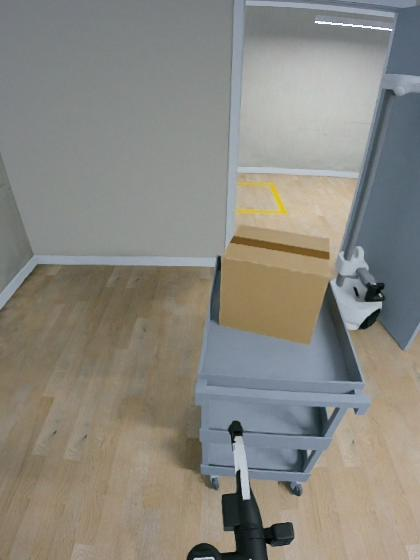

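Request:
move:
  r2: {"base":{"translate_m":-0.04,"strafe_m":0.56},"joints":{"lift_m":0.657}}
  blocking: false
  cameras: []

Request:
wait:
  seconds: 4
  cameras: []

Request:
move:
  r2: {"base":{"translate_m":0.965}}
  blocking: false
  cameras: []

Request:
wait:
  seconds: 5
  cameras: []

Request:
move:
  r2: {"base":{"rotate_rad":-1.63}}
  blocking: false
  cameras: []

Request:
wait:
  seconds: 4
  cameras: ["r2_head_camera","r2_head_left_camera"]

Scene clock: 354.10 s.
move: r2 moving
r1: as last shown
r1.base_tilt: forward=-1.6 right=+1.2
r1.lidar_m: 5.16 0.37 0.25 - 0.25 0.25 0.51 3.74 1.06 2.63 0.85 0.83
r1.motor_effort: lift_m=+19(19) arm_m=-3(4) wheel_0=-28(29) wheel_1=+32(32) wheel_2=+9(9)
r1.servo_current: wrist_yaw_rad=52(65) wrist_pitch_rad=33(52) wrist_roll_rad=46(78) gripper_m=39(46)
r1.contact_limits: strafe_m 0.8
r1.wrist_depth_mm: - 133 133 - 392 234 181 / - 115 134 - 392 236 182 / - 114 139 - 399 238 184 / - 134 193 - 402 242 185 / 208 - - - 373 241 186 / 222 1205 193 1205 191 229 185 / 220 759 750 153 375 216 185
r2.base_odometry: x=-2.046 y=-1.004 heading=-3.056
r2.turned_by_wheels: +0.001
r2.turned_by_imu: +0.001
r2.base_tilt: forward=-0.6 right=+0.1
r2.lidar_m: 0.56 2.25 1.72 1.67 1.81 2.57 3.41 3.58 3.13 3.07 1.97 0.56
r2.base_status: translate_m moving; strafe_m moving
r2.joint_positions: lift_m=+0.659 arm_m=+0.000 wrist_yaw_rad=-0.002 wrist_pitch_rad=+0.001 wrist_roll_rad=+1.568 gripper_m=-0.019
r2.joint_status: lift_m moving
r2.measured_speeds: translate_m=-0.007 strafe_m=+0.136 rotate_rad=-0.001 lift_m=-0.037 arm_m=+0.000 wrist_yaw_rad=+0.000 wrist_pitch_rad=+0.000 wrist_roll_rad=+0.000
r2.motor_effort: lift_m=+14(21) arm_m=+6(6) wheel_0=-8(11) wheel_1=+10(11) wheel_2=+8(8)
r2.servo_current: wrist_yaw_rad=39(52) wrist_pitch_rad=39(46) wrist_roll_rad=39(59) gripper_m=59(65)
r2.hand_pose: x=+0.4589 y=-0.0880 z=+0.8370 quat_wxyz=(+0.708, +0.706, +0.000, -0.001) (m; r2's base frame)
r2.wrist_depth_mm: - - 530 338 - - - / - - 554 345 - - - / - - 585 355 - - - / - - 627 362 - - - / - - - 370 407 512 394 / - - 187 202 181 1464 1182 / - - - - - 1366 1182
pictures: none
No camera images: "cameras" was empty.

Scene clock: 356.83 s.
earlier move: r2 done
r1.base_odometry: x=-1.946 y=-0.212 heading=-2.390
r1.turned_by_wheels: +0.000
r1.turned_by_imu: +0.000
r1.base_tilt: forward=-1.6 right=+1.3
r1.lidar_m: 5.15 0.35 0.25 - 0.25 0.25 0.49 3.75 1.07 2.63 0.87 0.85
r1.base_status: not commanded
r1.joint_positions: lift_m=+0.124 arm_m=+0.000 wrist_yaw_rad=+3.196 wrist_pitch_rad=+0.002 wrist_roll_rad=+0.000 gripper_m=+0.056
r1.joint_status: not commanded
r1.measured_speeds: all 0
r1.motor_effort: lift_m=+19(19) arm_m=-4(4) wheel_0=-28(29) wheel_1=+32(32) wheel_2=+9(9)
r1.servo_current: wrist_yaw_rad=26(65) wrist_pitch_rad=46(52) wrist_roll_rad=52(78) gripper_m=46(52)
r1.contact_limits: strafe_m 0.8
r1.hand_pose: x=-0.1218 y=+0.0717 z=+0.3019 quat_wxyz=(-0.027, -0.001, +0.000, +1.000) (m; r1's base frame)
r1.wrist_depth_mm: - 134 133 - 389 234 181 / - 115 133 - 397 237 182 / - 114 139 - 399 238 183 / - 134 193 - 399 239 184 / 208 - - - 373 241 185 / 221 1182 194 1182 191 229 186 / 220 750 741 153 375 216 186
r2.base_odometry: x=-1.964 y=-1.524 heading=-3.057
r2.turned_by_wheels: +0.000
r2.turned_by_imu: +0.000
r2.base_tilt: forward=-0.7 right=+0.1
r2.lidar_m: 2.51 1.57 1.20 1.15 1.24 1.79 3.35 3.51 3.66 3.57 0.84 0.78
r2.base_status: done
r2.joint_positions: lift_m=+0.657 arm_m=+0.000 wrist_yaw_rad=-0.002 wrist_pitch_rad=+0.001 wrist_roll_rad=+1.568 gripper_m=-0.019
r2.joint_status: all done
r2.measured_speeds: all 0
r2.motor_effort: lift_m=+14(21) arm_m=+7(7) wheel_0=-1(14) wheel_1=+0(12) wheel_2=+6(9)
r2.servo_current: wrist_yaw_rad=46(59) wrist_pitch_rad=46(46) wrist_roll_rad=46(59) gripper_m=52(72)
r2.hand_pose: x=+0.4589 y=-0.0880 z=+0.8352 quat_wxyz=(+0.708, +0.706, +0.000, -0.001) (m; r2's base frame)
r2.wrist_depth_mm: - - - - - 1661 1118 / - - - - - 1618 1160 / - - - - - 1708 1160 / - - - - - 1756 1182 / - - - - - 1708 1160 / - - 187 201 181 1576 1160 / - - - - - 1366 1182
wait: 2.73 of 4 s (r2 has come to rest)
pictures: none
No camera images: "cameras" was empty.

Scene clock: 357.33 s.
move: r2 moving
r1: as last shown
r1.lidar_m: 5.16 0.35 0.25 - 0.25 0.25 0.49 3.76 1.09 2.61 0.86 0.83
r1.servo_current: wrist_yaw_rad=65(65) wrist_pitch_rad=33(46) wrist_roll_rad=46(59) gripper_m=39(46)
r1.contact_limits: strafe_m 0.8
r1.wrist_depth_mm: - 133 133 - 392 234 181 / - 116 133 - 392 236 182 / - 114 139 - 397 238 184 / - 135 192 - 404 240 185 / 206 - - - 373 241 186 / 222 1205 194 1205 191 228 186 / 220 750 759 153 375 216 186
r2.base_odometry: x=-1.995 y=-1.527 heading=-3.057
r2.turned_by_wheels: +0.000
r2.turned_by_imu: +0.000
r2.base_tilt: forward=-0.7 right=+0.0
r2.lidar_m: 2.49 1.54 1.17 1.13 1.23 1.77 3.37 3.55 3.68 3.56 0.77 0.80
r2.base_status: translate_m moving
r2.joint_positions: lift_m=+0.657 arm_m=+0.000 wrist_yaw_rad=-0.002 wrist_pitch_rad=+0.001 wrist_roll_rad=+1.568 gripper_m=-0.019
r2.joint_status: not commanded
r2.measured_speeds: translate_m=+0.122 strafe_m=+0.000 rotate_rad=-0.001 lift_m=+0.000 arm_m=+0.000 wrist_yaw_rad=+0.000 wrist_pitch_rad=+0.000 wrist_roll_rad=+0.000
r2.motor_effort: lift_m=+14(14) arm_m=+6(7) wheel_0=+4(11) wheel_1=+7(9) wheel_2=-13(13)
r2.servo_current: wrist_yaw_rad=46(65) wrist_pitch_rad=46(46) wrist_roll_rad=46(59) gripper_m=59(65)
r2.hand_pose: x=+0.4589 y=-0.0880 z=+0.8352 quat_wxyz=(+0.708, +0.706, +0.000, -0.001) (m; r2's base frame)
r2.wrist_depth_mm: - - - - - 1661 1138 / - - - - - 1661 1160 / - - - - - 1661 1160 / - - - - - 1661 1160 / - - - - - 1756 1160 / - - 187 202 180 1576 1138 / - - - - - 1366 1160
pictures: none
No camera images: "cameras" was empty.

Scene clock: 361.53 s.
earlier move: r2 done
r1.base_odometry: x=-1.946 y=-0.212 heading=-2.390
r1.turned_by_wheels: +0.000
r1.turned_by_imu: +0.000
r1.base_tilt: forward=-1.6 right=+1.3
r1.lidar_m: 5.15 0.33 0.25 - 0.25 0.25 0.50 3.73 1.07 2.61 0.85 0.85
r1.base_status: not commanded
r1.joint_positions: lift_m=+0.124 arm_m=+0.000 wrist_yaw_rad=+3.196 wrist_pitch_rad=+0.002 wrist_roll_rad=+0.000 gripper_m=+0.056
r1.joint_status: not commanded
r1.measured_speeds: all 0
r1.motor_effort: lift_m=+19(19) arm_m=-4(4) wheel_0=-28(29) wheel_1=+32(32) wheel_2=+9(9)
r1.servo_current: wrist_yaw_rad=65(78) wrist_pitch_rad=39(52) wrist_roll_rad=46(65) gripper_m=46(52)
r1.contact_limits: strafe_m 0.8
r1.hand_pose: x=-0.1218 y=+0.0717 z=+0.3019 quat_wxyz=(-0.027, -0.001, +0.000, +1.000) (m; r1's base frame)
r1.wrist_depth_mm: - 134 133 - 389 234 180 / - 116 134 - 397 236 182 / - 114 140 - 399 240 184 / - 134 193 - 402 239 185 / 208 - - - 370 241 185 / 222 1182 193 1160 191 229 186 / 220 759 759 154 377 216 186
r2.base_odometry: x=-2.925 y=-1.606 heading=-3.056
r2.turned_by_wheels: +0.000
r2.turned_by_imu: +0.001
r2.base_tilt: forward=-0.6 right=+0.1
r2.lidar_m: 1.56 1.45 1.12 1.09 1.16 1.69 - 4.57 0.60 0.57 0.66 1.58
r2.base_status: done
r2.joint_positions: lift_m=+0.657 arm_m=+0.000 wrist_yaw_rad=-0.002 wrist_pitch_rad=+0.001 wrist_roll_rad=+1.568 gripper_m=-0.019
r2.joint_status: not commanded
r2.measured_speeds: all 0
r2.motor_effort: lift_m=+14(14) arm_m=+6(7) wheel_0=+3(11) wheel_1=+3(9) wheel_2=-4(14)
r2.servo_current: wrist_yaw_rad=39(65) wrist_pitch_rad=39(52) wrist_roll_rad=59(59) gripper_m=59(65)
r2.hand_pose: x=+0.4589 y=-0.0880 z=+0.8352 quat_wxyz=(+0.708, +0.706, +0.000, -0.001) (m; r2's base frame)
r2.wrist_depth_mm: - - - - - - 1138 / - - - - - 1281 1138 / - - - - - 1281 1160 / - - - - - 1308 1138 / - - - - - 1308 1182 / - - 181 200 169 1366 1160 / - - - - - - 1182
wait: 4.20 of 5 s (r2 has come to rest)
pictures: none
No camera images: "cameras" was empty.

Scene clock: 362.03 s.
move: r2 moving
r1: as last shown
r1.lidar_m: 5.17 0.35 0.25 - 0.25 0.25 0.51 3.74 1.08 2.60 0.85 0.84
r1.servo_current: wrist_yaw_rad=46(65) wrist_pitch_rad=33(46) wrist_roll_rad=59(72) gripper_m=33(46)
r1.contact_limits: strafe_m 0.8
r1.wrist_depth_mm: - 133 133 - 392 233 180 / - 116 133 - 394 236 183 / - 114 139 - 399 237 184 / - 134 193 - 404 241 185 / 208 - - - 373 241 186 / 222 1205 193 1205 191 229 186 / 220 750 750 153 373 216 185
r2.base_odometry: x=-2.925 y=-1.606 heading=+2.974
r2.turned_by_wheels: -0.252
r2.turned_by_imu: -0.245
r2.base_tilt: forward=-0.7 right=+0.1
r2.lidar_m: 1.56 1.57 1.22 1.07 1.10 1.34 2.62 4.28 0.63 0.56 0.58 1.71
r2.base_status: rotate_rad moving
r2.joint_positions: lift_m=+0.657 arm_m=+0.000 wrist_yaw_rad=-0.002 wrist_pitch_rad=+0.001 wrist_roll_rad=+1.568 gripper_m=-0.019
r2.joint_status: not commanded
r2.measured_speeds: translate_m=+0.000 strafe_m=+0.000 rotate_rad=-0.975 lift_m=+0.000 arm_m=+0.000 wrist_yaw_rad=+0.000 wrist_pitch_rad=+0.000 wrist_roll_rad=+0.000
r2.motor_effort: lift_m=+14(14) arm_m=+6(7) wheel_0=+10(10) wheel_1=+9(10) wheel_2=+10(11)
r2.servo_current: wrist_yaw_rad=59(59) wrist_pitch_rad=39(46) wrist_roll_rad=39(52) gripper_m=59(65)
r2.hand_pose: x=+0.4589 y=-0.0880 z=+0.8352 quat_wxyz=(+0.708, +0.706, +0.000, -0.001) (m; r2's base frame)
r2.wrist_depth_mm: - - - - - 1576 1138 / - - - - - 1537 1138 / - - - - - 1336 1160 / - - - - - 1336 1160 / - - - - - 1336 1160 / - - 182 200 169 1308 1182 / - 128 - - - 123 1138
pictures: none
No camera images: "cameras" was empty.

Scene clock: 363.63 s.
earlier move: r2 done
r1.base_odometry: x=-1.946 y=-0.212 heading=-2.390
r1.turned_by_wheels: +0.000
r1.turned_by_imu: +0.000
r1.base_tilt: forward=-1.6 right=+1.3
r1.lidar_m: 5.17 0.37 0.25 - 0.25 0.25 0.51 3.73 1.07 2.60 0.84 0.83
r1.base_status: not commanded
r1.joint_positions: lift_m=+0.124 arm_m=+0.000 wrist_yaw_rad=+3.196 wrist_pitch_rad=+0.002 wrist_roll_rad=+0.000 gripper_m=+0.056
r1.joint_status: not commanded
r1.measured_speeds: all 0
r1.motor_effort: lift_m=+19(19) arm_m=-4(4) wheel_0=-28(29) wheel_1=+32(32) wheel_2=+9(9)
r1.servo_current: wrist_yaw_rad=52(65) wrist_pitch_rad=46(52) wrist_roll_rad=46(78) gripper_m=39(52)
r1.contact_limits: strafe_m 0.8
r1.hand_pose: x=-0.1218 y=+0.0717 z=+0.3019 quat_wxyz=(-0.027, -0.001, +0.000, +1.000) (m; r1's base frame)
r1.wrist_depth_mm: - 133 133 - 392 234 181 / - 116 133 - 397 238 182 / - 114 139 - 399 238 184 / - 135 193 - 402 241 185 / 207 - - - 370 241 185 / 222 1205 193 1182 191 228 186 / 220 750 750 153 375 216 185
r2.base_odometry: x=-2.925 y=-1.606 heading=+1.598
r2.turned_by_wheels: -1.377
r2.turned_by_imu: -1.340
r2.base_tilt: forward=-0.7 right=+0.1
r2.lidar_m: 0.57 0.62 1.60 1.55 1.52 1.16 1.09 1.15 1.59 4.24 4.45 0.60
r2.base_status: done
r2.joint_positions: lift_m=+0.657 arm_m=+0.000 wrist_yaw_rad=-0.002 wrist_pitch_rad=+0.001 wrist_roll_rad=+1.568 gripper_m=-0.019
r2.joint_status: not commanded
r2.measured_speeds: all 0
r2.motor_effort: lift_m=+14(14) arm_m=+6(7) wheel_0=+2(10) wheel_1=+3(11) wheel_2=+5(11)
r2.servo_current: wrist_yaw_rad=52(59) wrist_pitch_rad=39(46) wrist_roll_rad=39(59) gripper_m=59(65)
r2.hand_pose: x=+0.4590 y=-0.0880 z=+0.8352 quat_wxyz=(+0.708, +0.706, +0.000, -0.001) (m; r2's base frame)
r2.wrist_depth_mm: - - - 334 - 1499 1078 / - - - 338 340 342 342 / - - - 342 - 788 - / - - - 347 - 798 - / - - 512 353 - 809 - / - 413 186 201 177 - - / - 418 427 - - - -
wait: 1.60 of 4 s (r2 has come to rest)
pictures: r2_head_camera, r2_head_left_camera
Images, in order (width x height): r2_head_camera 420x560, r2_head_left_camera 420x672.

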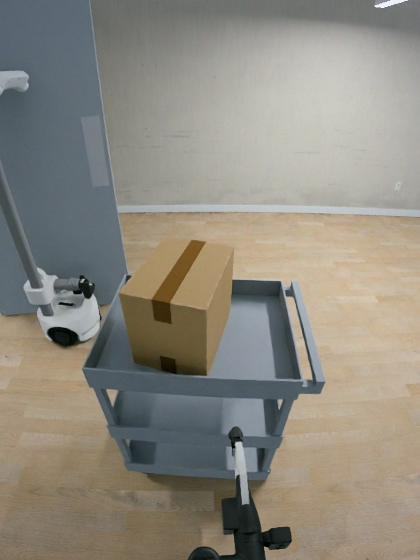

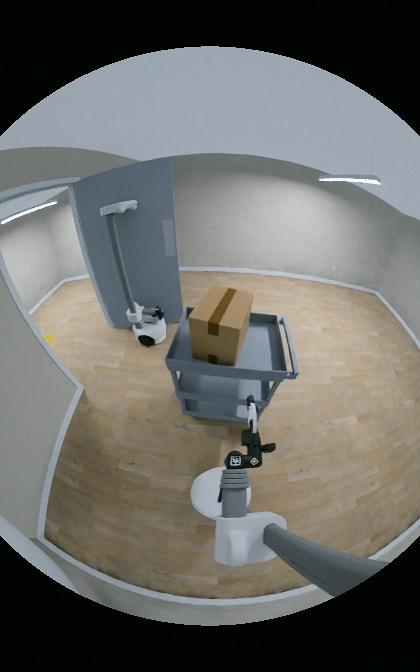

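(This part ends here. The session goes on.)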